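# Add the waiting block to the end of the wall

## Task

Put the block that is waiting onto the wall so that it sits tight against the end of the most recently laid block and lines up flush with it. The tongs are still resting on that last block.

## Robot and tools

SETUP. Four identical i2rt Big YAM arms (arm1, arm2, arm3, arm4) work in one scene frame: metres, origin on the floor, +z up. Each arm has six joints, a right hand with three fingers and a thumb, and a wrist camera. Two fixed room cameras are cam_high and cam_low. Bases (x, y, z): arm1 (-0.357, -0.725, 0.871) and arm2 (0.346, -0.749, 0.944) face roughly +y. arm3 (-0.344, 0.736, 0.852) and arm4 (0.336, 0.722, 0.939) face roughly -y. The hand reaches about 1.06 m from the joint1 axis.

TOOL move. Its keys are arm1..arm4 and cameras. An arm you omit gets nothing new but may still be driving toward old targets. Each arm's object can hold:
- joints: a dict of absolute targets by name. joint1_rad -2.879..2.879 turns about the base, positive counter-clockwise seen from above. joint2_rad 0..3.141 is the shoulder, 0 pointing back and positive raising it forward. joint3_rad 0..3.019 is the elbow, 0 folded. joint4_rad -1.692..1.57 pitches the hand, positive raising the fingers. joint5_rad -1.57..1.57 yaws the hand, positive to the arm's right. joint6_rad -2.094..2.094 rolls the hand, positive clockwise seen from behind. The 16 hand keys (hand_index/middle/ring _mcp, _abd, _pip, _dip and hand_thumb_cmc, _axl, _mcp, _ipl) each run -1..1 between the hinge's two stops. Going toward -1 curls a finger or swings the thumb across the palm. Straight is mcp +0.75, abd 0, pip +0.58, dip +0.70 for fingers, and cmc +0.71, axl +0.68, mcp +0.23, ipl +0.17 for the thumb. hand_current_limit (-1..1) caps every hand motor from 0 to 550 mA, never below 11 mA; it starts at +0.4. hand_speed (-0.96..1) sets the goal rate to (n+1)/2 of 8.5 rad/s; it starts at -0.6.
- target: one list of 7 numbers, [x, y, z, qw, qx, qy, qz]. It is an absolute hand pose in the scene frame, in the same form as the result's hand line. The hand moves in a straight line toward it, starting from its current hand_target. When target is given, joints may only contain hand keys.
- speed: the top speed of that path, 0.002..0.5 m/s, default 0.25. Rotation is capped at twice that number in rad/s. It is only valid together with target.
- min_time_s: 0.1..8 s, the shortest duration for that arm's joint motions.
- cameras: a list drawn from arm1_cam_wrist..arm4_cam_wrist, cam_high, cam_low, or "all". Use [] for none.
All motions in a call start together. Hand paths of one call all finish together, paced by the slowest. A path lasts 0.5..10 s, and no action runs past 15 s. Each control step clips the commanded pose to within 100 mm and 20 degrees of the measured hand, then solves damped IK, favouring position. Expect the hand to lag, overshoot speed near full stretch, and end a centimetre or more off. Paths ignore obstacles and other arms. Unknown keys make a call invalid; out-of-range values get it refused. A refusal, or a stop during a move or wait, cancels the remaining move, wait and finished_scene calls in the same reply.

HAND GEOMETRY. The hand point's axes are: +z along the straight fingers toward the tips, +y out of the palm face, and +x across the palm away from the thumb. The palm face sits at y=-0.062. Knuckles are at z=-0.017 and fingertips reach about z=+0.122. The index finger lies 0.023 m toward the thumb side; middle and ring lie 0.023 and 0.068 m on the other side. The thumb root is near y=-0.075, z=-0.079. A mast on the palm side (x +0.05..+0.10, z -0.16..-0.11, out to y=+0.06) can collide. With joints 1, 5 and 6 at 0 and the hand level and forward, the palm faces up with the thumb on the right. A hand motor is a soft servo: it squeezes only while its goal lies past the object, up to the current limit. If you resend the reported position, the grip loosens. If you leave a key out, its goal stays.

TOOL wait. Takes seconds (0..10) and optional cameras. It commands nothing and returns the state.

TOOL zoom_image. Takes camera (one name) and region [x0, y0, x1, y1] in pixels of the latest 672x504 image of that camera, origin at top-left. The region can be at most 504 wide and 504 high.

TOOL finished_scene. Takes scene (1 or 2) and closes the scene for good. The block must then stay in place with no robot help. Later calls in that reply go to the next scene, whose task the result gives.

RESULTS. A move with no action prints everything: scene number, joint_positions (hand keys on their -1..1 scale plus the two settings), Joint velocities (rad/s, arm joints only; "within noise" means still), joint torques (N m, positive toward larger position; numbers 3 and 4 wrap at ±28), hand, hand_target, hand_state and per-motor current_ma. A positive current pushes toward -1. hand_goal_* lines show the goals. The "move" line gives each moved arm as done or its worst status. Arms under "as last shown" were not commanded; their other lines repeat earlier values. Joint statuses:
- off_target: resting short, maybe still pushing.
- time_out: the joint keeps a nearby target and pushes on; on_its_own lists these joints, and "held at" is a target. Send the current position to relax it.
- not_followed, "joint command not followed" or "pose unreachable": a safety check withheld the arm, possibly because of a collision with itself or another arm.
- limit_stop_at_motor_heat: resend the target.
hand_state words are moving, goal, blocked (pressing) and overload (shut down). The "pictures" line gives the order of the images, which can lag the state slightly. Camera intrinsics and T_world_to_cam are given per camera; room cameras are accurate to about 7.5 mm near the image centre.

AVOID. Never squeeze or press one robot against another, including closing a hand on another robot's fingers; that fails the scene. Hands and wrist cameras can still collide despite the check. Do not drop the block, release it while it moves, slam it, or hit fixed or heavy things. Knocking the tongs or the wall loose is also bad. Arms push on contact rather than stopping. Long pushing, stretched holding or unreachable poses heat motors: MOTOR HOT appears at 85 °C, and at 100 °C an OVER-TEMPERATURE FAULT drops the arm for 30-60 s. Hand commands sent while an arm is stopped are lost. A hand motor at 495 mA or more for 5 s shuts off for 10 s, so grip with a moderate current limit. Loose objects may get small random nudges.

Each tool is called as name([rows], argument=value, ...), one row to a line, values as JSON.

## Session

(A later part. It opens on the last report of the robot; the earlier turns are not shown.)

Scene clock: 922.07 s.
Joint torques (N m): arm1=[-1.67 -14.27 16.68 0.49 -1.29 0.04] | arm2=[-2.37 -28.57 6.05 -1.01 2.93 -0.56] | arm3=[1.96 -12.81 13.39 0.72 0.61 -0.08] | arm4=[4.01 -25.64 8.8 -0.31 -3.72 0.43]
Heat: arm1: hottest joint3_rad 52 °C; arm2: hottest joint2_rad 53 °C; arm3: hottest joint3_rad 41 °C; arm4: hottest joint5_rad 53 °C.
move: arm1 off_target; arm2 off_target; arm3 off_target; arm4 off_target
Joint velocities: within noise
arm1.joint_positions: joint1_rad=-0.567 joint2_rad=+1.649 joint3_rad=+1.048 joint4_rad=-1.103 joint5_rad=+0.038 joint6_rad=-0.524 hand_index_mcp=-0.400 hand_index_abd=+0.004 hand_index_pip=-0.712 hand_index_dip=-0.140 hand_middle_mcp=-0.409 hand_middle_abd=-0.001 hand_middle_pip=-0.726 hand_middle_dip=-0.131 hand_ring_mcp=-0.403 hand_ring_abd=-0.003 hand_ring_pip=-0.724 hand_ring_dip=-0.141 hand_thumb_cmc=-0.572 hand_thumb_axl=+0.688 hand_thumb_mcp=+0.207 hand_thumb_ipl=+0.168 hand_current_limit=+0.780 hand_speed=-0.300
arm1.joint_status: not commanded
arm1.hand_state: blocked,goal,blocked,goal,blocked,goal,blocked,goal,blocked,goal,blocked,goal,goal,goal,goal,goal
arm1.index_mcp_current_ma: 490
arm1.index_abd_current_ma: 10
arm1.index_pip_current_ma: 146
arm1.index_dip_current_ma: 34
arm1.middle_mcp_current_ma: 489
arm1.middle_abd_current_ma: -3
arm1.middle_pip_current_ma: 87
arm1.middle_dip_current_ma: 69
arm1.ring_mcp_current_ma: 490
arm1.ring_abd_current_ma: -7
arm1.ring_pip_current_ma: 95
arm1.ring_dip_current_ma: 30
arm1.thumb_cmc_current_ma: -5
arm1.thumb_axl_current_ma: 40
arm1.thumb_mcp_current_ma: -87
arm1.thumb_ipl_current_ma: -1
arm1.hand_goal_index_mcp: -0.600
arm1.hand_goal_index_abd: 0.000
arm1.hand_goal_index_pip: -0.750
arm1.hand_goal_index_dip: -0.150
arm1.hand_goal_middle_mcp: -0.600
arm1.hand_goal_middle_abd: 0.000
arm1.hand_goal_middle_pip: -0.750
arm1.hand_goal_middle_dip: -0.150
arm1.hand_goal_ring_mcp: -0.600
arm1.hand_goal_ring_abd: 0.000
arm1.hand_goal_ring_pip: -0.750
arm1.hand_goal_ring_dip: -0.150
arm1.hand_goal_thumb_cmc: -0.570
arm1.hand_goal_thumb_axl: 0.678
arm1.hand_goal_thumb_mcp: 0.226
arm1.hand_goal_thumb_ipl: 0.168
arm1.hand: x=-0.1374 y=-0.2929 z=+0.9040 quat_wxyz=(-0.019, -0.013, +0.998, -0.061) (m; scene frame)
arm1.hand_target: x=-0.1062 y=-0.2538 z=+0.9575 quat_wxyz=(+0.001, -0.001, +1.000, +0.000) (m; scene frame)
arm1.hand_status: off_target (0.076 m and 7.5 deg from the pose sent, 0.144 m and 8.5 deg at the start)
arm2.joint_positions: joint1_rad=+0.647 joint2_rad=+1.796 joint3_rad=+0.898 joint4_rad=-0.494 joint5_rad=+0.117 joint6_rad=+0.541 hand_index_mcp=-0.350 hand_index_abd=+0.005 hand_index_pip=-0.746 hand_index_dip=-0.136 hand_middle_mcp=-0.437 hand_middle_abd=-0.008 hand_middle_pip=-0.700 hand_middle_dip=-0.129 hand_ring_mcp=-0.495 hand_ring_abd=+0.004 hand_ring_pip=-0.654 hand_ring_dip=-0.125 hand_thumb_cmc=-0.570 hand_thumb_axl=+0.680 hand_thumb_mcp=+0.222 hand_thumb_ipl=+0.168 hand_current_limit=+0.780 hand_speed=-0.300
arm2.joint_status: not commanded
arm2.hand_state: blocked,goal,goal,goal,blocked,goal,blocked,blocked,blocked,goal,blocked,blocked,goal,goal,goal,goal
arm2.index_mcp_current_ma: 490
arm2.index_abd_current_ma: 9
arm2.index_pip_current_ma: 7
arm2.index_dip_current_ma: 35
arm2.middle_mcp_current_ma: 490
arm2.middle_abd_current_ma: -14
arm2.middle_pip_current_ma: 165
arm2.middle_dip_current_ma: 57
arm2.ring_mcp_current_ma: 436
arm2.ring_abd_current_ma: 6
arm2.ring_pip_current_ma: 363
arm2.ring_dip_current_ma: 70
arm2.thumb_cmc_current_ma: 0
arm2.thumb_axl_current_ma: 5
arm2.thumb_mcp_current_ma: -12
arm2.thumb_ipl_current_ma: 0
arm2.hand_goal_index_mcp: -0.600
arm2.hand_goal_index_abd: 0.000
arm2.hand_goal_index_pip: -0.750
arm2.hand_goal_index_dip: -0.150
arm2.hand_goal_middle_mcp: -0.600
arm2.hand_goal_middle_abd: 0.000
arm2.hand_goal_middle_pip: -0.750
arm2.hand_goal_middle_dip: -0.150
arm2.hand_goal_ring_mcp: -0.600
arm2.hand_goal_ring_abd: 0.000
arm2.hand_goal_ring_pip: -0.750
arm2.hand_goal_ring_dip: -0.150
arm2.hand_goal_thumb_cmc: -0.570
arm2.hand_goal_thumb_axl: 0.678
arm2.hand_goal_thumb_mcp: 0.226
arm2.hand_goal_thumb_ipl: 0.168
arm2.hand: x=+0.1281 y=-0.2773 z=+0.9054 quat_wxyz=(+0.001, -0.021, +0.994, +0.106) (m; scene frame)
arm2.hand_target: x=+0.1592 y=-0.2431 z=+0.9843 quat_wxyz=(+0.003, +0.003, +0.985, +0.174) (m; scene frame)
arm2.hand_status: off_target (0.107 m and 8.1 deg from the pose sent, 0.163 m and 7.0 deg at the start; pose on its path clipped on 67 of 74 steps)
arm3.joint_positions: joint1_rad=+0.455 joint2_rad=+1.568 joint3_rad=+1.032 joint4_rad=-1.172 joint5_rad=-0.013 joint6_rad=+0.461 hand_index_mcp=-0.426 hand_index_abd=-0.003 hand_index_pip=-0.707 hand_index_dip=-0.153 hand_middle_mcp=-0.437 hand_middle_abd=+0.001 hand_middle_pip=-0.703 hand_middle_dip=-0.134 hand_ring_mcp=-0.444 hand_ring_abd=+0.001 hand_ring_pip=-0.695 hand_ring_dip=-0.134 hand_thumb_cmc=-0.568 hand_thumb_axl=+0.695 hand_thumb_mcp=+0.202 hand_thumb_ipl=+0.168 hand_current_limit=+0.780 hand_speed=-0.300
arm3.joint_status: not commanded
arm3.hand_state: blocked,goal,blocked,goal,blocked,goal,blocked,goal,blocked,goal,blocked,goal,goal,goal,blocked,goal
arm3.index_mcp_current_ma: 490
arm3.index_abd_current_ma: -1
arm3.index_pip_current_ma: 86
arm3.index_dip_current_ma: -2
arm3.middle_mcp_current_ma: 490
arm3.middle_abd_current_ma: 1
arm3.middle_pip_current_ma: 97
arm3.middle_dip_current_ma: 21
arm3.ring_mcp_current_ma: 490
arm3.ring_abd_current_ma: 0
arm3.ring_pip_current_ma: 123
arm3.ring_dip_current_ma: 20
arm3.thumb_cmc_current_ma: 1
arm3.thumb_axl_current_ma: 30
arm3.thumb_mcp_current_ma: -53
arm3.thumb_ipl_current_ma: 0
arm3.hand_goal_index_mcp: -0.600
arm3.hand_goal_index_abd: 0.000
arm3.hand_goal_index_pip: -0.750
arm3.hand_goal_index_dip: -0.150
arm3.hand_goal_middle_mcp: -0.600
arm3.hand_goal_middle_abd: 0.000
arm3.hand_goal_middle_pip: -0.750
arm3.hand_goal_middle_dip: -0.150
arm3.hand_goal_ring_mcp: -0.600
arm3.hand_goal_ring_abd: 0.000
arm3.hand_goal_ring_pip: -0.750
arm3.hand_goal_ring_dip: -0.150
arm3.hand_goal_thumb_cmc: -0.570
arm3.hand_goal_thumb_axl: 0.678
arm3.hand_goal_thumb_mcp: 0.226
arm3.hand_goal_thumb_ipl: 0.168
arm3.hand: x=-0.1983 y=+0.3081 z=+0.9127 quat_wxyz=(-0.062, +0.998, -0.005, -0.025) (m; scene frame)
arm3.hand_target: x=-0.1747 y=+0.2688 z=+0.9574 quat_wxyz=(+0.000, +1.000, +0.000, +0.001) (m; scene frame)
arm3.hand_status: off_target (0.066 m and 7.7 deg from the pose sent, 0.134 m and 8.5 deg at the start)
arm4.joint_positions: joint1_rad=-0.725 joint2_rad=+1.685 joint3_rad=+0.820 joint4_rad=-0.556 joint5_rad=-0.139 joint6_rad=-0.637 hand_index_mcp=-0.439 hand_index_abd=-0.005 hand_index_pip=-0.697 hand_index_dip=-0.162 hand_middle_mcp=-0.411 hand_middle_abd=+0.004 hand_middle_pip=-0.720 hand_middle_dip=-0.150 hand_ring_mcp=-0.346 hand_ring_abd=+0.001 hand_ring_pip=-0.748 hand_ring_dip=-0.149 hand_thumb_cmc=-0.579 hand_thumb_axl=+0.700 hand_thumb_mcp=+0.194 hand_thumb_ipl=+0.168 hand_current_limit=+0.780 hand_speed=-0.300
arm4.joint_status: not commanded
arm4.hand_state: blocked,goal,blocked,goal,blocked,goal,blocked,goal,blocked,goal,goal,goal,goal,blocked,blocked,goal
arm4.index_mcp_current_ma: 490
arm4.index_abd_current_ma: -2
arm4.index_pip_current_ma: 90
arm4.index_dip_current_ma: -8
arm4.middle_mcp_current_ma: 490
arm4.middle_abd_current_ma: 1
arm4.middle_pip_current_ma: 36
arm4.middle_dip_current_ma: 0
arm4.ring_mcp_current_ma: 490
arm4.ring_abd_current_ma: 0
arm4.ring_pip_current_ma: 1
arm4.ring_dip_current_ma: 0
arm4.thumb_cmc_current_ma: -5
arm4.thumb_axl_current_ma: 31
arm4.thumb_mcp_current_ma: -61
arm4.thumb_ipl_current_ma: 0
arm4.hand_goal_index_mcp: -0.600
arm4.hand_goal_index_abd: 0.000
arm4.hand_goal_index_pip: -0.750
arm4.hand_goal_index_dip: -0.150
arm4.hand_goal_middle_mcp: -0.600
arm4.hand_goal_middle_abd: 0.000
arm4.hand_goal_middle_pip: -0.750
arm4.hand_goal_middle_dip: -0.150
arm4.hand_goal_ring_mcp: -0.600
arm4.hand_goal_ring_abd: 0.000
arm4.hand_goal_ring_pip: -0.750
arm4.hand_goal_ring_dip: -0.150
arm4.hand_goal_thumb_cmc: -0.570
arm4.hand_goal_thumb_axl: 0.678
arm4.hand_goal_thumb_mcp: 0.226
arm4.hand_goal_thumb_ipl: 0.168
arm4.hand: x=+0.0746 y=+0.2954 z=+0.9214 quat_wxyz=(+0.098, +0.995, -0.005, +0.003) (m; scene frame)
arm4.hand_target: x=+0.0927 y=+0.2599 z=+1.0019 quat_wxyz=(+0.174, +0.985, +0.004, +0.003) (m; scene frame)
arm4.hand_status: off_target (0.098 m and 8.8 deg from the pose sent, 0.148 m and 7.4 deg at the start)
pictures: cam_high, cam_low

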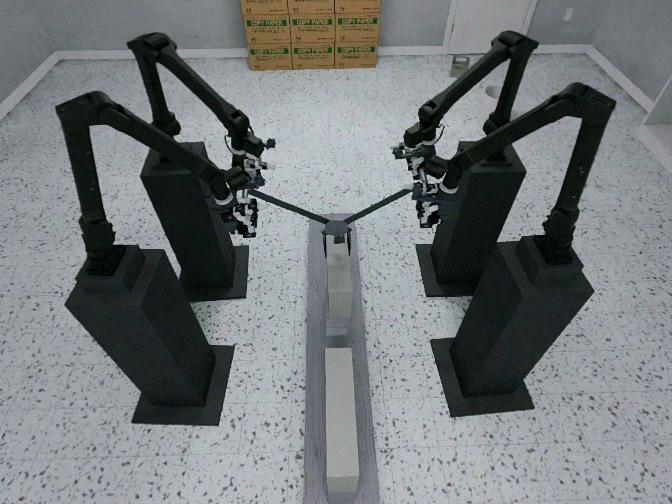

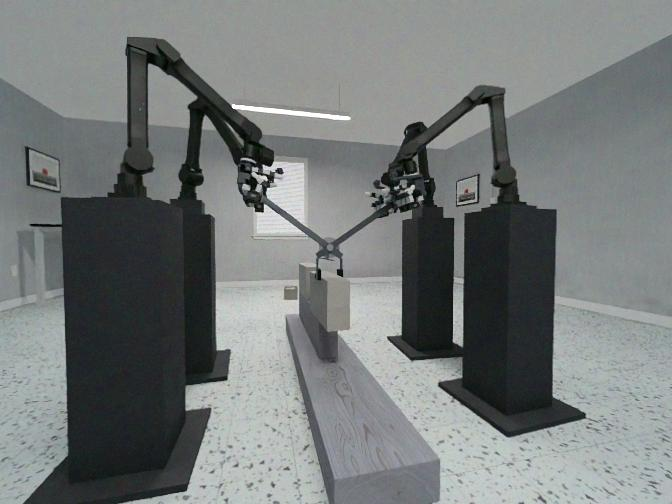

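move(arm1={"target": [-0.004, -0.248, 0.955, 0, 0, 1, 0], "speed": 0.05}, arm2={"target": [0.262, -0.238, 0.995, 0, 0, 0.9848, 0.1736], "speed": 0.05}, arm3={"target": [-0.073, 0.264, 0.955, 0, 1, 0, 0], "speed": 0.05}, arm4={"target": [0.193, 0.258, 1.006, 0.1736, 0.9848, 0, 0], "speed": 0.05}, cameras=["cam_high", "cam_low"])

zoom_image(camera="cam_low", region=[280, 240, 400, 400])

zoom_image(camera="cam_high", region=[270, 190, 400, 380])

Scene clock: 933.73 s.
Joint torques (N m): arm1=[-0.73 -15.5 17.01 0.08 -1.61 0.11] | arm2=[-1.96 -26.52 6.12 -0.4 2.52 -0.47] | arm3=[0.97 -13.27 13.67 0.55 0.95 -0.16] | arm4=[3.84 -24 9.28 0.5 -3 0.37]
Heat: arm1: hottest joint3_rad 56 °C; arm2: hottest joint2_rad 53 °C; arm3: hottest joint3_rad 43 °C; arm4: hottest joint5_rad 54 °C.
move: arm1 off_target; arm2 off_target; arm3 off_target; arm4 off_target
Joint velocities: within noise
arm1.joint_positions: joint1_rad=-0.745 joint2_rad=+1.771 joint3_rad=+1.228 joint4_rad=-1.138 joint5_rad=+0.045 joint6_rad=-0.703 hand_index_mcp=-0.404 hand_index_abd=+0.004 hand_index_pip=-0.710 hand_index_dip=-0.139 hand_middle_mcp=-0.409 hand_middle_abd=-0.002 hand_middle_pip=-0.725 hand_middle_dip=-0.132 hand_ring_mcp=-0.392 hand_ring_abd=-0.006 hand_ring_pip=-0.727 hand_ring_dip=-0.141 hand_thumb_cmc=-0.573 hand_thumb_axl=+0.693 hand_thumb_mcp=+0.202 hand_thumb_ipl=+0.168 hand_current_limit=+0.780 hand_speed=-0.300
arm1.joint_status: not commanded
arm1.hand_state: blocked,goal,blocked,goal,blocked,goal,blocked,goal,blocked,goal,blocked,goal,goal,goal,blocked,goal
arm1.index_mcp_current_ma: 490
arm1.index_abd_current_ma: 9
arm1.index_pip_current_ma: 155
arm1.index_dip_current_ma: 38
arm1.middle_mcp_current_ma: 489
arm1.middle_abd_current_ma: -6
arm1.middle_pip_current_ma: 92
arm1.middle_dip_current_ma: 64
arm1.ring_mcp_current_ma: 490
arm1.ring_abd_current_ma: -15
arm1.ring_pip_current_ma: 85
arm1.ring_dip_current_ma: 30
arm1.thumb_cmc_current_ma: -10
arm1.thumb_axl_current_ma: 63
arm1.thumb_mcp_current_ma: -115
arm1.thumb_ipl_current_ma: -1
arm1.hand_goal_index_mcp: -0.600
arm1.hand_goal_index_abd: 0.000
arm1.hand_goal_index_pip: -0.750
arm1.hand_goal_index_dip: -0.150
arm1.hand_goal_middle_mcp: -0.600
arm1.hand_goal_middle_abd: 0.000
arm1.hand_goal_middle_pip: -0.750
arm1.hand_goal_middle_dip: -0.150
arm1.hand_goal_ring_mcp: -0.600
arm1.hand_goal_ring_abd: 0.000
arm1.hand_goal_ring_pip: -0.750
arm1.hand_goal_ring_dip: -0.150
arm1.hand_goal_thumb_cmc: -0.570
arm1.hand_goal_thumb_axl: 0.678
arm1.hand_goal_thumb_mcp: 0.226
arm1.hand_goal_thumb_ipl: 0.168
arm1.hand: x=-0.0389 y=-0.2854 z=+0.9087 quat_wxyz=(-0.021, -0.014, +0.998, -0.051) (m; scene frame)
arm1.hand_target: x=-0.0070 y=-0.2527 z=+0.9574 quat_wxyz=(+0.001, -0.001, +1.000, +0.001) (m; scene frame)
arm1.hand_status: off_target (0.069 m and 6.5 deg from the pose sent, 0.150 m and 7.5 deg at the start)
arm2.joint_positions: joint1_rad=+0.416 joint2_rad=+1.719 joint3_rad=+0.769 joint4_rad=-0.437 joint5_rad=+0.053 joint6_rad=+0.315 hand_index_mcp=-0.356 hand_index_abd=+0.004 hand_index_pip=-0.747 hand_index_dip=-0.136 hand_middle_mcp=-0.437 hand_middle_abd=-0.008 hand_middle_pip=-0.700 hand_middle_dip=-0.129 hand_ring_mcp=-0.495 hand_ring_abd=+0.003 hand_ring_pip=-0.654 hand_ring_dip=-0.125 hand_thumb_cmc=-0.570 hand_thumb_axl=+0.680 hand_thumb_mcp=+0.222 hand_thumb_ipl=+0.168 hand_current_limit=+0.780 hand_speed=-0.300
arm2.joint_status: not commanded
arm2.hand_state: blocked,goal,goal,goal,blocked,goal,blocked,blocked,blocked,goal,blocked,blocked,goal,goal,goal,goal
arm2.index_mcp_current_ma: 490
arm2.index_abd_current_ma: 7
arm2.index_pip_current_ma: 4
arm2.index_dip_current_ma: 35
arm2.middle_mcp_current_ma: 490
arm2.middle_abd_current_ma: -15
arm2.middle_pip_current_ma: 162
arm2.middle_dip_current_ma: 57
arm2.ring_mcp_current_ma: 436
arm2.ring_abd_current_ma: 5
arm2.ring_pip_current_ma: 363
arm2.ring_dip_current_ma: 70
arm2.thumb_cmc_current_ma: 0
arm2.thumb_axl_current_ma: 5
arm2.thumb_mcp_current_ma: -12
arm2.thumb_ipl_current_ma: 0
arm2.hand_goal_index_mcp: -0.600
arm2.hand_goal_index_abd: 0.000
arm2.hand_goal_index_pip: -0.750
arm2.hand_goal_index_dip: -0.150
arm2.hand_goal_middle_mcp: -0.600
arm2.hand_goal_middle_abd: 0.000
arm2.hand_goal_middle_pip: -0.750
arm2.hand_goal_middle_dip: -0.150
arm2.hand_goal_ring_mcp: -0.600
arm2.hand_goal_ring_abd: 0.000
arm2.hand_goal_ring_pip: -0.750
arm2.hand_goal_ring_dip: -0.150
arm2.hand_goal_thumb_cmc: -0.570
arm2.hand_goal_thumb_axl: 0.678
arm2.hand_goal_thumb_mcp: 0.226
arm2.hand_goal_thumb_ipl: 0.168
arm2.hand: x=+0.2279 y=-0.2762 z=+0.9014 quat_wxyz=(-0.006, -0.021, +0.995, +0.095) (m; scene frame)
arm2.hand_target: x=+0.2591 y=-0.2426 z=+0.9807 quat_wxyz=(+0.004, +0.002, +0.985, +0.174) (m; scene frame)
arm2.hand_status: off_target (0.107 m and 9.4 deg from the pose sent, 0.166 m and 8.2 deg at the start; pose on its path clipped on 68 of 79 steps)
arm3.joint_positions: joint1_rad=+0.651 joint2_rad=+1.679 joint3_rad=+1.191 joint4_rad=-1.198 joint5_rad=-0.019 joint6_rad=+0.656 hand_index_mcp=-0.426 hand_index_abd=+0.000 hand_index_pip=-0.708 hand_index_dip=-0.152 hand_middle_mcp=-0.437 hand_middle_abd=+0.001 hand_middle_pip=-0.703 hand_middle_dip=-0.134 hand_ring_mcp=-0.444 hand_ring_abd=+0.001 hand_ring_pip=-0.695 hand_ring_dip=-0.134 hand_thumb_cmc=-0.567 hand_thumb_axl=+0.695 hand_thumb_mcp=+0.202 hand_thumb_ipl=+0.168 hand_current_limit=+0.780 hand_speed=-0.300
arm3.joint_status: not commanded
arm3.hand_state: blocked,goal,blocked,goal,blocked,goal,blocked,goal,blocked,goal,blocked,goal,goal,goal,blocked,goal
arm3.index_mcp_current_ma: 490
arm3.index_abd_current_ma: 0
arm3.index_pip_current_ma: 81
arm3.index_dip_current_ma: -1
arm3.middle_mcp_current_ma: 489
arm3.middle_abd_current_ma: 1
arm3.middle_pip_current_ma: 97
arm3.middle_dip_current_ma: 21
arm3.ring_mcp_current_ma: 489
arm3.ring_abd_current_ma: 0
arm3.ring_pip_current_ma: 123
arm3.ring_dip_current_ma: 20
arm3.thumb_cmc_current_ma: 2
arm3.thumb_axl_current_ma: 30
arm3.thumb_mcp_current_ma: -53
arm3.thumb_ipl_current_ma: 0
arm3.hand_goal_index_mcp: -0.600
arm3.hand_goal_index_abd: 0.000
arm3.hand_goal_index_pip: -0.750
arm3.hand_goal_index_dip: -0.150
arm3.hand_goal_middle_mcp: -0.600
arm3.hand_goal_middle_abd: 0.000
arm3.hand_goal_middle_pip: -0.750
arm3.hand_goal_middle_dip: -0.150
arm3.hand_goal_ring_mcp: -0.600
arm3.hand_goal_ring_abd: 0.000
arm3.hand_goal_ring_pip: -0.750
arm3.hand_goal_ring_dip: -0.150
arm3.hand_goal_thumb_cmc: -0.570
arm3.hand_goal_thumb_axl: 0.678
arm3.hand_goal_thumb_mcp: 0.226
arm3.hand_goal_thumb_ipl: 0.168
arm3.hand: x=-0.1000 y=+0.3035 z=+0.9201 quat_wxyz=(-0.049, +0.998, -0.004, -0.029) (m; scene frame)
arm3.hand_target: x=-0.0754 y=+0.2679 z=+0.9574 quat_wxyz=(+0.000, +1.000, +0.000, +0.000) (m; scene frame)
arm3.hand_status: off_target (0.059 m and 6.6 deg from the pose sent, 0.139 m and 7.7 deg at the start)
arm4.joint_positions: joint1_rad=-0.478 joint2_rad=+1.573 joint3_rad=+0.674 joint4_rad=-0.510 joint5_rad=-0.080 joint6_rad=-0.399 hand_index_mcp=-0.439 hand_index_abd=-0.004 hand_index_pip=-0.697 hand_index_dip=-0.163 hand_middle_mcp=-0.411 hand_middle_abd=+0.004 hand_middle_pip=-0.721 hand_middle_dip=-0.149 hand_ring_mcp=-0.346 hand_ring_abd=+0.001 hand_ring_pip=-0.748 hand_ring_dip=-0.149 hand_thumb_cmc=-0.578 hand_thumb_axl=+0.700 hand_thumb_mcp=+0.194 hand_thumb_ipl=+0.168 hand_current_limit=+0.780 hand_speed=-0.300
arm4.joint_status: not commanded
arm4.hand_state: blocked,goal,blocked,goal,blocked,goal,blocked,goal,blocked,goal,goal,goal,goal,blocked,blocked,goal
arm4.index_mcp_current_ma: 489
arm4.index_abd_current_ma: -1
arm4.index_pip_current_ma: 88
arm4.index_dip_current_ma: -10
arm4.middle_mcp_current_ma: 490
arm4.middle_abd_current_ma: 1
arm4.middle_pip_current_ma: 35
arm4.middle_dip_current_ma: 0
arm4.ring_mcp_current_ma: 489
arm4.ring_abd_current_ma: 0
arm4.ring_pip_current_ma: 1
arm4.ring_dip_current_ma: 0
arm4.thumb_cmc_current_ma: -4
arm4.thumb_axl_current_ma: 31
arm4.thumb_mcp_current_ma: -61
arm4.thumb_ipl_current_ma: 0
arm4.hand_goal_index_mcp: -0.600
arm4.hand_goal_index_abd: 0.000
arm4.hand_goal_index_pip: -0.750
arm4.hand_goal_index_dip: -0.150
arm4.hand_goal_middle_mcp: -0.600
arm4.hand_goal_middle_abd: 0.000
arm4.hand_goal_middle_pip: -0.750
arm4.hand_goal_middle_dip: -0.150
arm4.hand_goal_ring_mcp: -0.600
arm4.hand_goal_ring_abd: 0.000
arm4.hand_goal_ring_pip: -0.750
arm4.hand_goal_ring_dip: -0.150
arm4.hand_goal_thumb_cmc: -0.570
arm4.hand_goal_thumb_axl: 0.678
arm4.hand_goal_thumb_mcp: 0.226
arm4.hand_goal_thumb_ipl: 0.168
arm4.hand: x=+0.1766 y=+0.2967 z=+0.9192 quat_wxyz=(+0.086, +0.996, -0.003, -0.002) (m; scene frame)
arm4.hand_target: x=+0.1924 y=+0.2597 z=+0.9983 quat_wxyz=(+0.174, +0.985, +0.004, +0.003) (m; scene frame)
arm4.hand_status: off_target (0.096 m and 10.2 deg from the pose sent, 0.150 m and 8.8 deg at the start)
pictures: cam_high, cam_low

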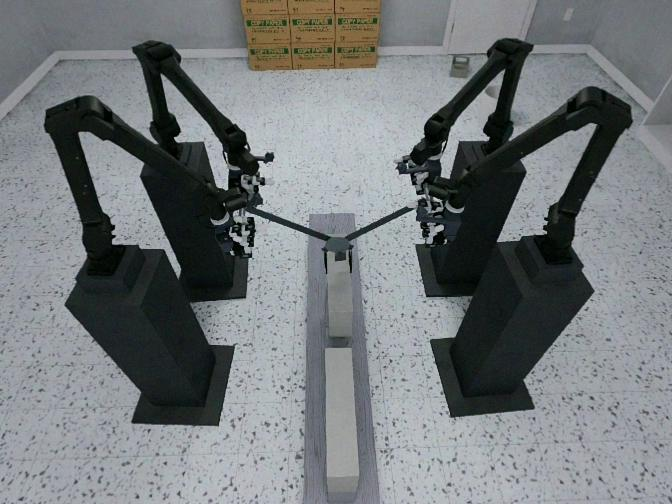

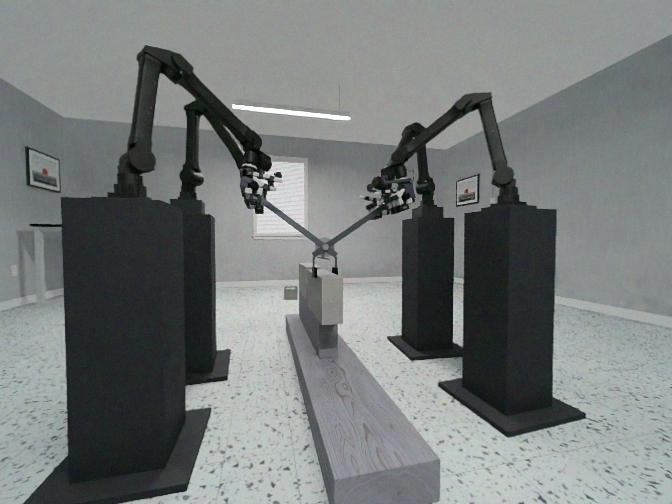

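Scaled by 3.150 from the camera's 672x504 image, which has a finer 960x720 frame.

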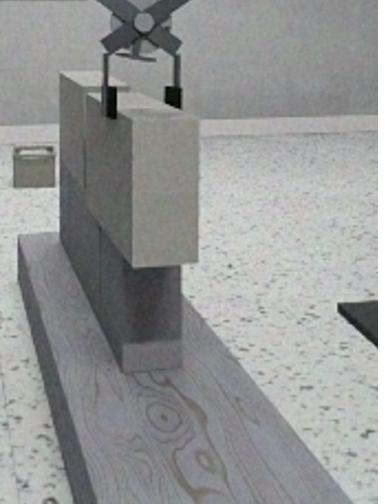

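Scaled by 2.653 from the camera's 672x504 image, which has a finer 960x720 frame.

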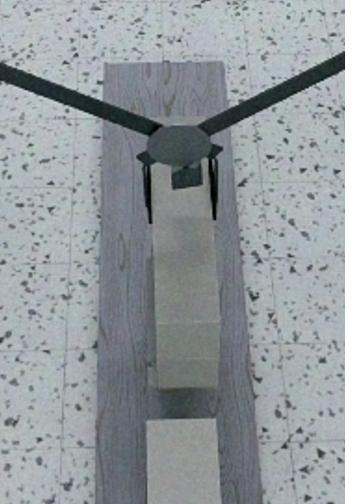

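zoom_image(camera="cam_high", region=[300, 240, 376, 360])

zoom_image(camera="cam_low", region=[290, 255, 360, 365])

Scaled by 4.200 from the camera's 672x504 image, which has a finer 960x720 frame.

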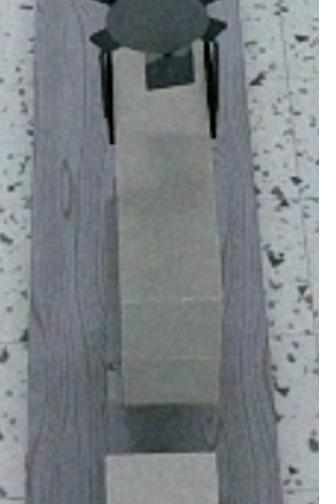

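Scaled by 4.582 from the camera's 672x504 image, which has a finer 960x720 frame.

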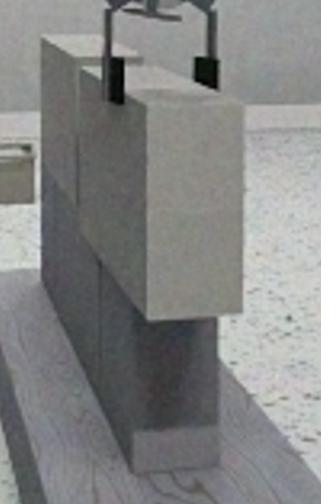

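move(arm1={"target": [0.116, -0.263, 0.952, 0, 0, 1, 0], "speed": 0.06}, arm2={"target": [0.382, -0.253, 0.995, 0, 0, 0.9848, 0.1736], "speed": 0.06}, arm3={"target": [0.047, 0.249, 0.946, 0, 1, 0, 0], "speed": 0.06}, arm4={"target": [0.313, 0.243, 1.006, 0.1736, 0.9848, 0, 0], "speed": 0.06}, cameras=["cam_high", "cam_low"])

zoom_image(camera="cam_low", region=[290, 245, 360, 355])

zoom_image(camera="cam_high", region=[300, 260, 376, 380])

Scene clock: 967.17 s.
Joint torques (N m): arm1=[-0.26 -17.14 17.59 0.84 -1.53 0.15] | arm2=[-2.26 -26.11 5.91 0.05 1.6 -0.33] | arm3=[0.15 -14.1 14.09 1.48 1.04 -0.07] | arm4=[3.49 -23.77 9.98 0.66 -1.07 0.32]
Heat: arm1: hottest joint3_rad 60 °C; arm2: hottest joint2_rad 54 °C; arm3: hottest joint3_rad 43 °C; arm4: hottest joint5_rad 51 °C.
move: arm1 off_target; arm2 off_target; arm3 off_target; arm4 off_target
Joint velocities: within noise
arm1.joint_positions: joint1_rad=-0.925 joint2_rad=+1.934 joint3_rad=+1.487 joint4_rad=-1.235 joint5_rad=+0.042 joint6_rad=-0.882 hand_index_mcp=-0.405 hand_index_abd=+0.003 hand_index_pip=-0.710 hand_index_dip=-0.137 hand_middle_mcp=-0.410 hand_middle_abd=-0.002 hand_middle_pip=-0.724 hand_middle_dip=-0.134 hand_ring_mcp=-0.391 hand_ring_abd=-0.006 hand_ring_pip=-0.727 hand_ring_dip=-0.140 hand_thumb_cmc=-0.573 hand_thumb_axl=+0.694 hand_thumb_mcp=+0.200 hand_thumb_ipl=+0.168 hand_current_limit=+0.780 hand_speed=-0.300
arm1.joint_status: not commanded
arm1.hand_state: blocked,goal,blocked,goal,blocked,goal,blocked,goal,blocked,goal,blocked,goal,goal,goal,blocked,goal
arm1.index_mcp_current_ma: 489
arm1.index_abd_current_ma: 8
arm1.index_pip_current_ma: 155
arm1.index_dip_current_ma: 43
arm1.middle_mcp_current_ma: 489
arm1.middle_abd_current_ma: -5
arm1.middle_pip_current_ma: 97
arm1.middle_dip_current_ma: 57
arm1.ring_mcp_current_ma: 489
arm1.ring_abd_current_ma: -16
arm1.ring_pip_current_ma: 82
arm1.ring_dip_current_ma: 31
arm1.thumb_cmc_current_ma: -9
arm1.thumb_axl_current_ma: 68
arm1.thumb_mcp_current_ma: -125
arm1.thumb_ipl_current_ma: -1
arm1.hand_goal_index_mcp: -0.600
arm1.hand_goal_index_abd: 0.000
arm1.hand_goal_index_pip: -0.750
arm1.hand_goal_index_dip: -0.150
arm1.hand_goal_middle_mcp: -0.600
arm1.hand_goal_middle_abd: 0.000
arm1.hand_goal_middle_pip: -0.750
arm1.hand_goal_middle_dip: -0.150
arm1.hand_goal_ring_mcp: -0.600
arm1.hand_goal_ring_abd: 0.000
arm1.hand_goal_ring_pip: -0.750
arm1.hand_goal_ring_dip: -0.150
arm1.hand_goal_thumb_cmc: -0.570
arm1.hand_goal_thumb_axl: 0.678
arm1.hand_goal_thumb_mcp: 0.226
arm1.hand_goal_thumb_ipl: 0.168
arm1.hand: x=+0.0750 y=-0.2962 z=+0.9127 quat_wxyz=(-0.032, -0.013, +0.998, -0.046) (m; scene frame)
arm1.hand_target: x=+0.1118 y=-0.2674 z=+0.9546 quat_wxyz=(+0.001, -0.001, +1.000, +0.001) (m; scene frame)
arm1.hand_status: off_target (0.066 m and 6.6 deg from the pose sent, 0.162 m and 6.5 deg at the start)
arm2.joint_positions: joint1_rad=+0.099 joint2_rad=+1.676 joint3_rad=+0.666 joint4_rad=-0.384 joint5_rad=-0.035 joint6_rad=+0.009 hand_index_mcp=-0.361 hand_index_abd=+0.003 hand_index_pip=-0.748 hand_index_dip=-0.139 hand_middle_mcp=-0.437 hand_middle_abd=-0.009 hand_middle_pip=-0.701 hand_middle_dip=-0.129 hand_ring_mcp=-0.495 hand_ring_abd=-0.001 hand_ring_pip=-0.654 hand_ring_dip=-0.125 hand_thumb_cmc=-0.570 hand_thumb_axl=+0.680 hand_thumb_mcp=+0.222 hand_thumb_ipl=+0.168 hand_current_limit=+0.780 hand_speed=-0.300
arm2.joint_status: not commanded
arm2.hand_state: blocked,goal,goal,goal,blocked,goal,blocked,blocked,blocked,goal,blocked,blocked,goal,goal,goal,goal
arm2.index_mcp_current_ma: 490
arm2.index_abd_current_ma: 4
arm2.index_pip_current_ma: 3
arm2.index_dip_current_ma: 27
arm2.middle_mcp_current_ma: 490
arm2.middle_abd_current_ma: -16
arm2.middle_pip_current_ma: 159
arm2.middle_dip_current_ma: 57
arm2.ring_mcp_current_ma: 436
arm2.ring_abd_current_ma: -1
arm2.ring_pip_current_ma: 363
arm2.ring_dip_current_ma: 70
arm2.thumb_cmc_current_ma: 0
arm2.thumb_axl_current_ma: 5
arm2.thumb_mcp_current_ma: -12
arm2.thumb_ipl_current_ma: 0
arm2.hand_goal_index_mcp: -0.600
arm2.hand_goal_index_abd: 0.000
arm2.hand_goal_index_pip: -0.750
arm2.hand_goal_index_dip: -0.150
arm2.hand_goal_middle_mcp: -0.600
arm2.hand_goal_middle_abd: 0.000
arm2.hand_goal_middle_pip: -0.750
arm2.hand_goal_middle_dip: -0.150
arm2.hand_goal_ring_mcp: -0.600
arm2.hand_goal_ring_abd: 0.000
arm2.hand_goal_ring_pip: -0.750
arm2.hand_goal_ring_dip: -0.150
arm2.hand_goal_thumb_cmc: -0.570
arm2.hand_goal_thumb_axl: 0.678
arm2.hand_goal_thumb_mcp: 0.226
arm2.hand_goal_thumb_ipl: 0.168
arm2.hand: x=+0.3428 y=-0.2894 z=+0.8916 quat_wxyz=(-0.020, -0.020, +0.996, +0.088) (m; scene frame)
arm2.hand_target: x=+0.3752 y=-0.2592 z=+0.9709 quat_wxyz=(+0.003, +0.002, +0.985, +0.173) (m; scene frame)
arm2.hand_status: off_target (0.116 m and 10.4 deg from the pose sent, 0.182 m and 9.4 deg at the start; pose on its path clipped on 71 of 79 steps)
arm3.joint_positions: joint1_rad=+0.808 joint2_rad=+1.880 joint3_rad=+1.490 joint4_rad=-1.290 joint5_rad=-0.020 joint6_rad=+0.796 hand_index_mcp=-0.426 hand_index_abd=-0.003 hand_index_pip=-0.708 hand_index_dip=-0.156 hand_middle_mcp=-0.437 hand_middle_abd=+0.001 hand_middle_pip=-0.703 hand_middle_dip=-0.134 hand_ring_mcp=-0.444 hand_ring_abd=+0.001 hand_ring_pip=-0.695 hand_ring_dip=-0.134 hand_thumb_cmc=-0.567 hand_thumb_axl=+0.694 hand_thumb_mcp=+0.202 hand_thumb_ipl=+0.168 hand_current_limit=+0.780 hand_speed=-0.300
arm3.joint_status: not commanded
arm3.hand_state: blocked,goal,blocked,goal,blocked,goal,blocked,goal,blocked,goal,blocked,goal,goal,goal,blocked,goal
arm3.index_mcp_current_ma: 490
arm3.index_abd_current_ma: -2
arm3.index_pip_current_ma: 81
arm3.index_dip_current_ma: -6
arm3.middle_mcp_current_ma: 489
arm3.middle_abd_current_ma: 0
arm3.middle_pip_current_ma: 97
arm3.middle_dip_current_ma: 21
arm3.ring_mcp_current_ma: 489
arm3.ring_abd_current_ma: 0
arm3.ring_pip_current_ma: 123
arm3.ring_dip_current_ma: 20
arm3.thumb_cmc_current_ma: 2
arm3.thumb_axl_current_ma: 27
arm3.thumb_mcp_current_ma: -53
arm3.thumb_ipl_current_ma: 0
arm3.hand_goal_index_mcp: -0.600
arm3.hand_goal_index_abd: 0.000
arm3.hand_goal_index_pip: -0.750
arm3.hand_goal_index_dip: -0.150
arm3.hand_goal_middle_mcp: -0.600
arm3.hand_goal_middle_abd: 0.000
arm3.hand_goal_middle_pip: -0.750
arm3.hand_goal_middle_dip: -0.150
arm3.hand_goal_ring_mcp: -0.600
arm3.hand_goal_ring_abd: 0.000
arm3.hand_goal_ring_pip: -0.750
arm3.hand_goal_ring_dip: -0.150
arm3.hand_goal_thumb_cmc: -0.570
arm3.hand_goal_thumb_axl: 0.678
arm3.hand_goal_thumb_mcp: 0.226
arm3.hand_goal_thumb_ipl: 0.168
arm3.hand: x=+0.0170 y=+0.2882 z=+0.9256 quat_wxyz=(-0.043, +0.998, +0.005, -0.033) (m; scene frame)
arm3.hand_target: x=+0.0440 y=+0.2525 z=+0.9485 quat_wxyz=(+0.000, +1.000, +0.000, +0.000) (m; scene frame)
arm3.hand_status: off_target (0.053 m and 6.3 deg from the pose sent, 0.159 m and 6.6 deg at the start)
arm4.joint_positions: joint1_rad=-0.124 joint2_rad=+1.550 joint3_rad=+0.639 joint4_rad=-0.488 joint5_rad=+0.001 joint6_rad=-0.048 hand_index_mcp=-0.437 hand_index_abd=-0.001 hand_index_pip=-0.702 hand_index_dip=-0.161 hand_middle_mcp=-0.411 hand_middle_abd=+0.004 hand_middle_pip=-0.721 hand_middle_dip=-0.149 hand_ring_mcp=-0.355 hand_ring_abd=+0.001 hand_ring_pip=-0.748 hand_ring_dip=-0.149 hand_thumb_cmc=-0.576 hand_thumb_axl=+0.700 hand_thumb_mcp=+0.194 hand_thumb_ipl=+0.168 hand_current_limit=+0.780 hand_speed=-0.300
arm4.joint_status: not commanded
arm4.hand_state: blocked,goal,blocked,goal,blocked,goal,blocked,goal,blocked,goal,goal,goal,goal,blocked,blocked,goal
arm4.index_mcp_current_ma: 490
arm4.index_abd_current_ma: 0
arm4.index_pip_current_ma: 77
arm4.index_dip_current_ma: -7
arm4.middle_mcp_current_ma: 489
arm4.middle_abd_current_ma: 1
arm4.middle_pip_current_ma: 35
arm4.middle_dip_current_ma: 0
arm4.ring_mcp_current_ma: 490
arm4.ring_abd_current_ma: 0
arm4.ring_pip_current_ma: 1
arm4.ring_dip_current_ma: 0
arm4.thumb_cmc_current_ma: -3
arm4.thumb_axl_current_ma: 31
arm4.thumb_mcp_current_ma: -61
arm4.thumb_ipl_current_ma: 0
arm4.hand_goal_index_mcp: -0.600
arm4.hand_goal_index_abd: 0.000
arm4.hand_goal_index_pip: -0.750
arm4.hand_goal_index_dip: -0.150
arm4.hand_goal_middle_mcp: -0.600
arm4.hand_goal_middle_abd: 0.000
arm4.hand_goal_middle_pip: -0.750
arm4.hand_goal_middle_dip: -0.150
arm4.hand_goal_ring_mcp: -0.600
arm4.hand_goal_ring_abd: 0.000
arm4.hand_goal_ring_pip: -0.750
arm4.hand_goal_ring_dip: -0.150
arm4.hand_goal_thumb_cmc: -0.570
arm4.hand_goal_thumb_axl: 0.678
arm4.hand_goal_thumb_mcp: 0.226
arm4.hand_goal_thumb_ipl: 0.168
arm4.hand: x=+0.2904 y=+0.2812 z=+0.9162 quat_wxyz=(+0.082, +0.997, -0.005, -0.012) (m; scene frame)
arm4.hand_target: x=+0.3115 y=+0.2446 z=+0.9980 quat_wxyz=(+0.174, +0.985, +0.002, +0.003) (m; scene frame)
arm4.hand_status: off_target (0.100 m and 10.7 deg from the pose sent, 0.170 m and 10.2 deg at the start; pose on its path clipped on 34 of 79 steps)
pictures: cam_high, cam_low

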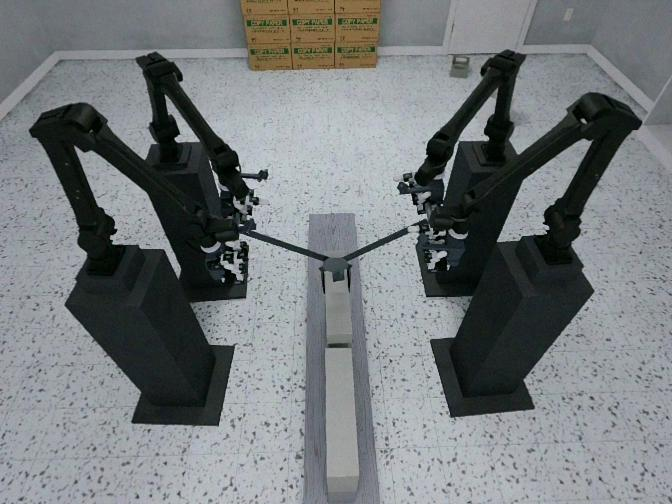

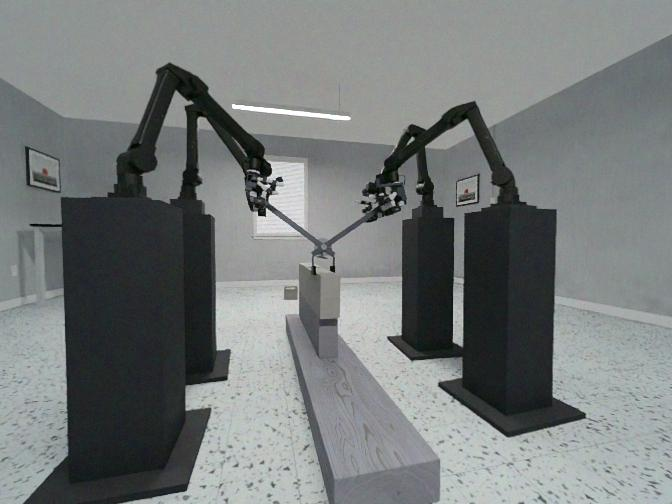

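Scaled by 4.582 from the camera's 672x504 image, which has a finer 960x720 frame.

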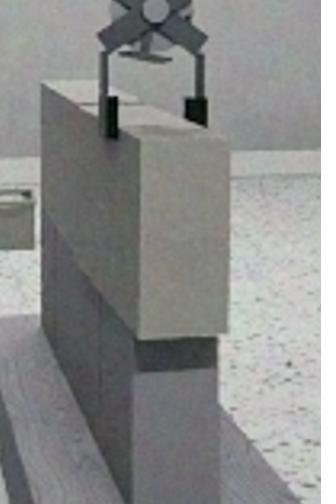

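Scaled by 4.200 from the camera's 672x504 image, which has a finer 960x720 frame.

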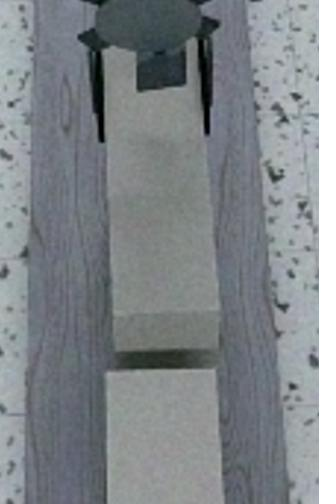

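move(arm1={"target": [0.158, -0.268, 0.952, 0, 0, 1, 0], "speed": 0.05}, arm2={"target": [0.424, -0.258, 0.995, 0, 0, 0.9848, 0.1736], "speed": 0.05}, arm3={"target": [0.089, 0.244, 0.946, 0, 1, 0, 0], "speed": 0.05}, arm4={"target": [0.355, 0.238, 1.006, 0.1736, 0.9848, 0, 0], "speed": 0.05}, cameras=["cam_high", "cam_low"])

zoom_image(camera="cam_low", region=[290, 245, 360, 355])

zoom_image(camera="cam_high", region=[300, 260, 376, 380])

Scene clock: 980.90 s.
Joint torques (N m): arm1=[-0.79 -16.15 18.43 2.21 -1.1 0.21] | arm2=[-2.55 -25.99 5.49 0.02 2.03 -0.31] | arm3=[0.15 -13.04 15.09 2.62 0.81 -0.23] | arm4=[4.95 -22.71 10.56 1.01 -1.43 0.34]
Heat: arm1: hottest joint3_rad 60 °C; arm2: hottest joint2_rad 54 °C; arm3: hottest joint3_rad 43 °C; arm4: hottest joint2_rad 49 °C.
move: arm1 off_target; arm2 off_target; arm3 off_target; arm4 off_target
Joint velocities: within noise
arm1.joint_positions: joint1_rad=-0.970 joint2_rad=+1.985 joint3_rad=+1.596 joint4_rad=-1.312 joint5_rad=+0.032 joint6_rad=-0.941 hand_index_mcp=-0.405 hand_index_abd=+0.003 hand_index_pip=-0.710 hand_index_dip=-0.141 hand_middle_mcp=-0.411 hand_middle_abd=-0.002 hand_middle_pip=-0.722 hand_middle_dip=-0.136 hand_ring_mcp=-0.394 hand_ring_abd=+0.000 hand_ring_pip=-0.732 hand_ring_dip=-0.141 hand_thumb_cmc=-0.572 hand_thumb_axl=+0.694 hand_thumb_mcp=+0.200 hand_thumb_ipl=+0.168 hand_current_limit=+0.780 hand_speed=-0.300
arm1.joint_status: not commanded
arm1.hand_state: blocked,goal,blocked,goal,blocked,goal,blocked,goal,blocked,goal,goal,goal,goal,goal,blocked,goal
arm1.index_mcp_current_ma: 489
arm1.index_abd_current_ma: 7
arm1.index_pip_current_ma: 155
arm1.index_dip_current_ma: 28
arm1.middle_mcp_current_ma: 489
arm1.middle_abd_current_ma: -4
arm1.middle_pip_current_ma: 102
arm1.middle_dip_current_ma: 47
arm1.ring_mcp_current_ma: 490
arm1.ring_abd_current_ma: 0
arm1.ring_pip_current_ma: 65
arm1.ring_dip_current_ma: 30
arm1.thumb_cmc_current_ma: -5
arm1.thumb_axl_current_ma: 68
arm1.thumb_mcp_current_ma: -125
arm1.thumb_ipl_current_ma: -1
arm1.hand_goal_index_mcp: -0.600
arm1.hand_goal_index_abd: 0.000
arm1.hand_goal_index_pip: -0.750
arm1.hand_goal_index_dip: -0.150
arm1.hand_goal_middle_mcp: -0.600
arm1.hand_goal_middle_abd: 0.000
arm1.hand_goal_middle_pip: -0.750
arm1.hand_goal_middle_dip: -0.150
arm1.hand_goal_ring_mcp: -0.600
arm1.hand_goal_ring_abd: 0.000
arm1.hand_goal_ring_pip: -0.750
arm1.hand_goal_ring_dip: -0.150
arm1.hand_goal_thumb_cmc: -0.570
arm1.hand_goal_thumb_axl: 0.678
arm1.hand_goal_thumb_mcp: 0.226
arm1.hand_goal_thumb_ipl: 0.168
arm1.hand: x=+0.1038 y=-0.3003 z=+0.9224 quat_wxyz=(-0.045, -0.020, +0.998, -0.046) (m; scene frame)
arm1.hand_target: x=+0.1525 y=-0.2736 z=+0.9558 quat_wxyz=(+0.001, -0.001, +1.000, +0.001) (m; scene frame)
arm1.hand_status: off_target (0.070 m and 7.7 deg from the pose sent, 0.096 m and 6.5 deg at the start)
arm2.joint_positions: joint1_rad=+0.002 joint2_rad=+1.676 joint3_rad=+0.662 joint4_rad=-0.378 joint5_rad=-0.084 joint6_rad=-0.096 hand_index_mcp=-0.361 hand_index_abd=+0.003 hand_index_pip=-0.747 hand_index_dip=-0.139 hand_middle_mcp=-0.437 hand_middle_abd=-0.009 hand_middle_pip=-0.701 hand_middle_dip=-0.129 hand_ring_mcp=-0.495 hand_ring_abd=-0.001 hand_ring_pip=-0.654 hand_ring_dip=-0.125 hand_thumb_cmc=-0.570 hand_thumb_axl=+0.680 hand_thumb_mcp=+0.222 hand_thumb_ipl=+0.168 hand_current_limit=+0.780 hand_speed=-0.300
arm2.joint_status: not commanded
arm2.hand_state: blocked,goal,goal,goal,blocked,goal,blocked,blocked,blocked,goal,blocked,blocked,goal,goal,goal,goal
arm2.index_mcp_current_ma: 489
arm2.index_abd_current_ma: 4
arm2.index_pip_current_ma: 5
arm2.index_dip_current_ma: 26
arm2.middle_mcp_current_ma: 489
arm2.middle_abd_current_ma: -16
arm2.middle_pip_current_ma: 159
arm2.middle_dip_current_ma: 57
arm2.ring_mcp_current_ma: 436
arm2.ring_abd_current_ma: -1
arm2.ring_pip_current_ma: 363
arm2.ring_dip_current_ma: 70
arm2.thumb_cmc_current_ma: 0
arm2.thumb_axl_current_ma: 5
arm2.thumb_mcp_current_ma: -12
arm2.thumb_ipl_current_ma: 0
arm2.hand_goal_index_mcp: -0.600
arm2.hand_goal_index_abd: 0.000
arm2.hand_goal_index_pip: -0.750
arm2.hand_goal_index_dip: -0.150
arm2.hand_goal_middle_mcp: -0.600
arm2.hand_goal_middle_abd: 0.000
arm2.hand_goal_middle_pip: -0.750
arm2.hand_goal_middle_dip: -0.150
arm2.hand_goal_ring_mcp: -0.600
arm2.hand_goal_ring_abd: 0.000
arm2.hand_goal_ring_pip: -0.750
arm2.hand_goal_ring_dip: -0.150
arm2.hand_goal_thumb_cmc: -0.570
arm2.hand_goal_thumb_axl: 0.678
arm2.hand_goal_thumb_mcp: 0.226
arm2.hand_goal_thumb_ipl: 0.168
arm2.hand: x=+0.3699 y=-0.2891 z=+0.8916 quat_wxyz=(-0.035, -0.026, +0.995, +0.093) (m; scene frame)
arm2.hand_target: x=+0.4123 y=-0.2641 z=+0.9676 quat_wxyz=(+0.003, +0.002, +0.985, +0.172) (m; scene frame)
arm2.hand_status: off_target (0.121 m and 10.6 deg from the pose sent, 0.135 m and 10.4 deg at the start; pose on its path clipped on 40 of 48 steps)
arm3.joint_positions: joint1_rad=+0.852 joint2_rad=+1.938 joint3_rad=+1.607 joint4_rad=-1.369 joint5_rad=-0.013 joint6_rad=+0.859 hand_index_mcp=-0.426 hand_index_abd=-0.004 hand_index_pip=-0.708 hand_index_dip=-0.157 hand_middle_mcp=-0.437 hand_middle_abd=+0.001 hand_middle_pip=-0.703 hand_middle_dip=-0.134 hand_ring_mcp=-0.444 hand_ring_abd=+0.001 hand_ring_pip=-0.695 hand_ring_dip=-0.134 hand_thumb_cmc=-0.567 hand_thumb_axl=+0.694 hand_thumb_mcp=+0.202 hand_thumb_ipl=+0.168 hand_current_limit=+0.780 hand_speed=-0.300
arm3.joint_status: not commanded
arm3.hand_state: blocked,goal,blocked,goal,blocked,goal,blocked,goal,blocked,goal,blocked,goal,goal,goal,blocked,goal
arm3.index_mcp_current_ma: 489
arm3.index_abd_current_ma: -2
arm3.index_pip_current_ma: 81
arm3.index_dip_current_ma: -6
arm3.middle_mcp_current_ma: 489
arm3.middle_abd_current_ma: 0
arm3.middle_pip_current_ma: 97
arm3.middle_dip_current_ma: 21
arm3.ring_mcp_current_ma: 489
arm3.ring_abd_current_ma: 0
arm3.ring_pip_current_ma: 123
arm3.ring_dip_current_ma: 20
arm3.thumb_cmc_current_ma: 2
arm3.thumb_axl_current_ma: 27
arm3.thumb_mcp_current_ma: -53
arm3.thumb_ipl_current_ma: 0
arm3.hand_goal_index_mcp: -0.600
arm3.hand_goal_index_abd: 0.000
arm3.hand_goal_index_pip: -0.750
arm3.hand_goal_index_dip: -0.150
arm3.hand_goal_middle_mcp: -0.600
arm3.hand_goal_middle_abd: 0.000
arm3.hand_goal_middle_pip: -0.750
arm3.hand_goal_middle_dip: -0.150
arm3.hand_goal_ring_mcp: -0.600
arm3.hand_goal_ring_abd: 0.000
arm3.hand_goal_ring_pip: -0.750
arm3.hand_goal_ring_dip: -0.150
arm3.hand_goal_thumb_cmc: -0.570
arm3.hand_goal_thumb_axl: 0.678
arm3.hand_goal_thumb_mcp: 0.226
arm3.hand_goal_thumb_ipl: 0.168
arm3.hand: x=+0.0472 y=+0.2896 z=+0.9370 quat_wxyz=(-0.045, +0.998, -0.005, -0.045) (m; scene frame)
arm3.hand_target: x=+0.0841 y=+0.2490 z=+0.9498 quat_wxyz=(+0.001, +1.000, +0.000, +0.000) (m; scene frame)
arm3.hand_status: off_target (0.063 m and 7.3 deg from the pose sent, 0.087 m and 6.3 deg at the start)
arm4.joint_positions: joint1_rad=-0.025 joint2_rad=+1.550 joint3_rad=+0.637 joint4_rad=-0.485 joint5_rad=+0.050 joint6_rad=+0.056 hand_index_mcp=-0.437 hand_index_abd=-0.001 hand_index_pip=-0.702 hand_index_dip=-0.161 hand_middle_mcp=-0.411 hand_middle_abd=+0.004 hand_middle_pip=-0.721 hand_middle_dip=-0.149 hand_ring_mcp=-0.355 hand_ring_abd=+0.001 hand_ring_pip=-0.748 hand_ring_dip=-0.149 hand_thumb_cmc=-0.576 hand_thumb_axl=+0.700 hand_thumb_mcp=+0.194 hand_thumb_ipl=+0.168 hand_current_limit=+0.780 hand_speed=-0.300
arm4.joint_status: not commanded
arm4.hand_state: blocked,goal,blocked,goal,blocked,goal,blocked,goal,blocked,goal,goal,goal,goal,blocked,blocked,goal
arm4.index_mcp_current_ma: 490
arm4.index_abd_current_ma: 0
arm4.index_pip_current_ma: 76
arm4.index_dip_current_ma: -7
arm4.middle_mcp_current_ma: 490
arm4.middle_abd_current_ma: 1
arm4.middle_pip_current_ma: 35
arm4.middle_dip_current_ma: 0
arm4.ring_mcp_current_ma: 489
arm4.ring_abd_current_ma: 0
arm4.ring_pip_current_ma: 1
arm4.ring_dip_current_ma: 0
arm4.thumb_cmc_current_ma: -3
arm4.thumb_axl_current_ma: 31
arm4.thumb_mcp_current_ma: -61
arm4.thumb_ipl_current_ma: 0
arm4.hand_goal_index_mcp: -0.600
arm4.hand_goal_index_abd: 0.000
arm4.hand_goal_index_pip: -0.750
arm4.hand_goal_index_dip: -0.150
arm4.hand_goal_middle_mcp: -0.600
arm4.hand_goal_middle_abd: 0.000
arm4.hand_goal_middle_pip: -0.750
arm4.hand_goal_middle_dip: -0.150
arm4.hand_goal_ring_mcp: -0.600
arm4.hand_goal_ring_abd: 0.000
arm4.hand_goal_ring_pip: -0.750
arm4.hand_goal_ring_dip: -0.150
arm4.hand_goal_thumb_cmc: -0.570
arm4.hand_goal_thumb_axl: 0.678
arm4.hand_goal_thumb_mcp: 0.226
arm4.hand_goal_thumb_ipl: 0.168
arm4.hand: x=+0.3168 y=+0.2813 z=+0.9166 quat_wxyz=(+0.084, +0.996, -0.009, -0.028) (m; scene frame)
arm4.hand_target: x=+0.3506 y=+0.2432 z=+0.9945 quat_wxyz=(+0.173, +0.985, +0.002, +0.004) (m; scene frame)
arm4.hand_status: off_target (0.106 m and 10.9 deg from the pose sent, 0.119 m and 10.7 deg at the start; pose on its path clipped on 34 of 48 steps)
pictures: cam_high, cam_low

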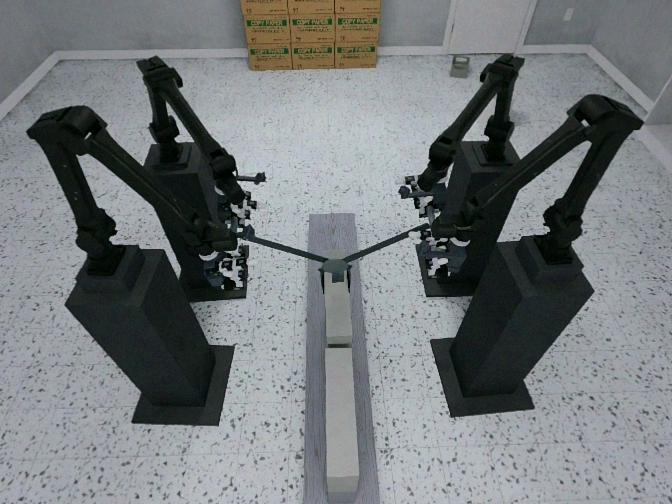

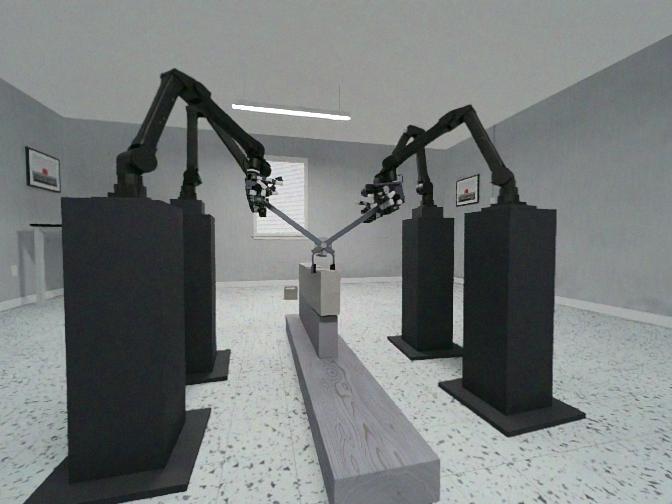

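Scaled by 4.582 from the camera's 672x504 image, which has a finer 960x720 frame.

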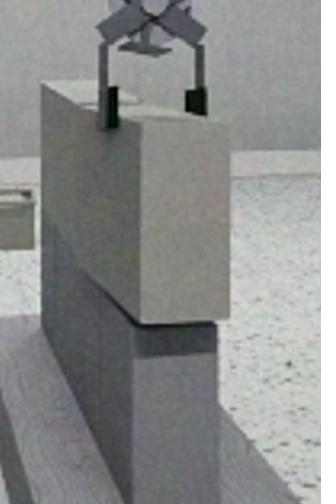

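Scaled by 4.200 from the camera's 672x504 image, which has a finer 960x720 frame.

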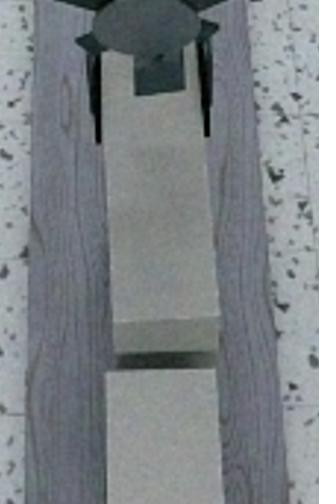

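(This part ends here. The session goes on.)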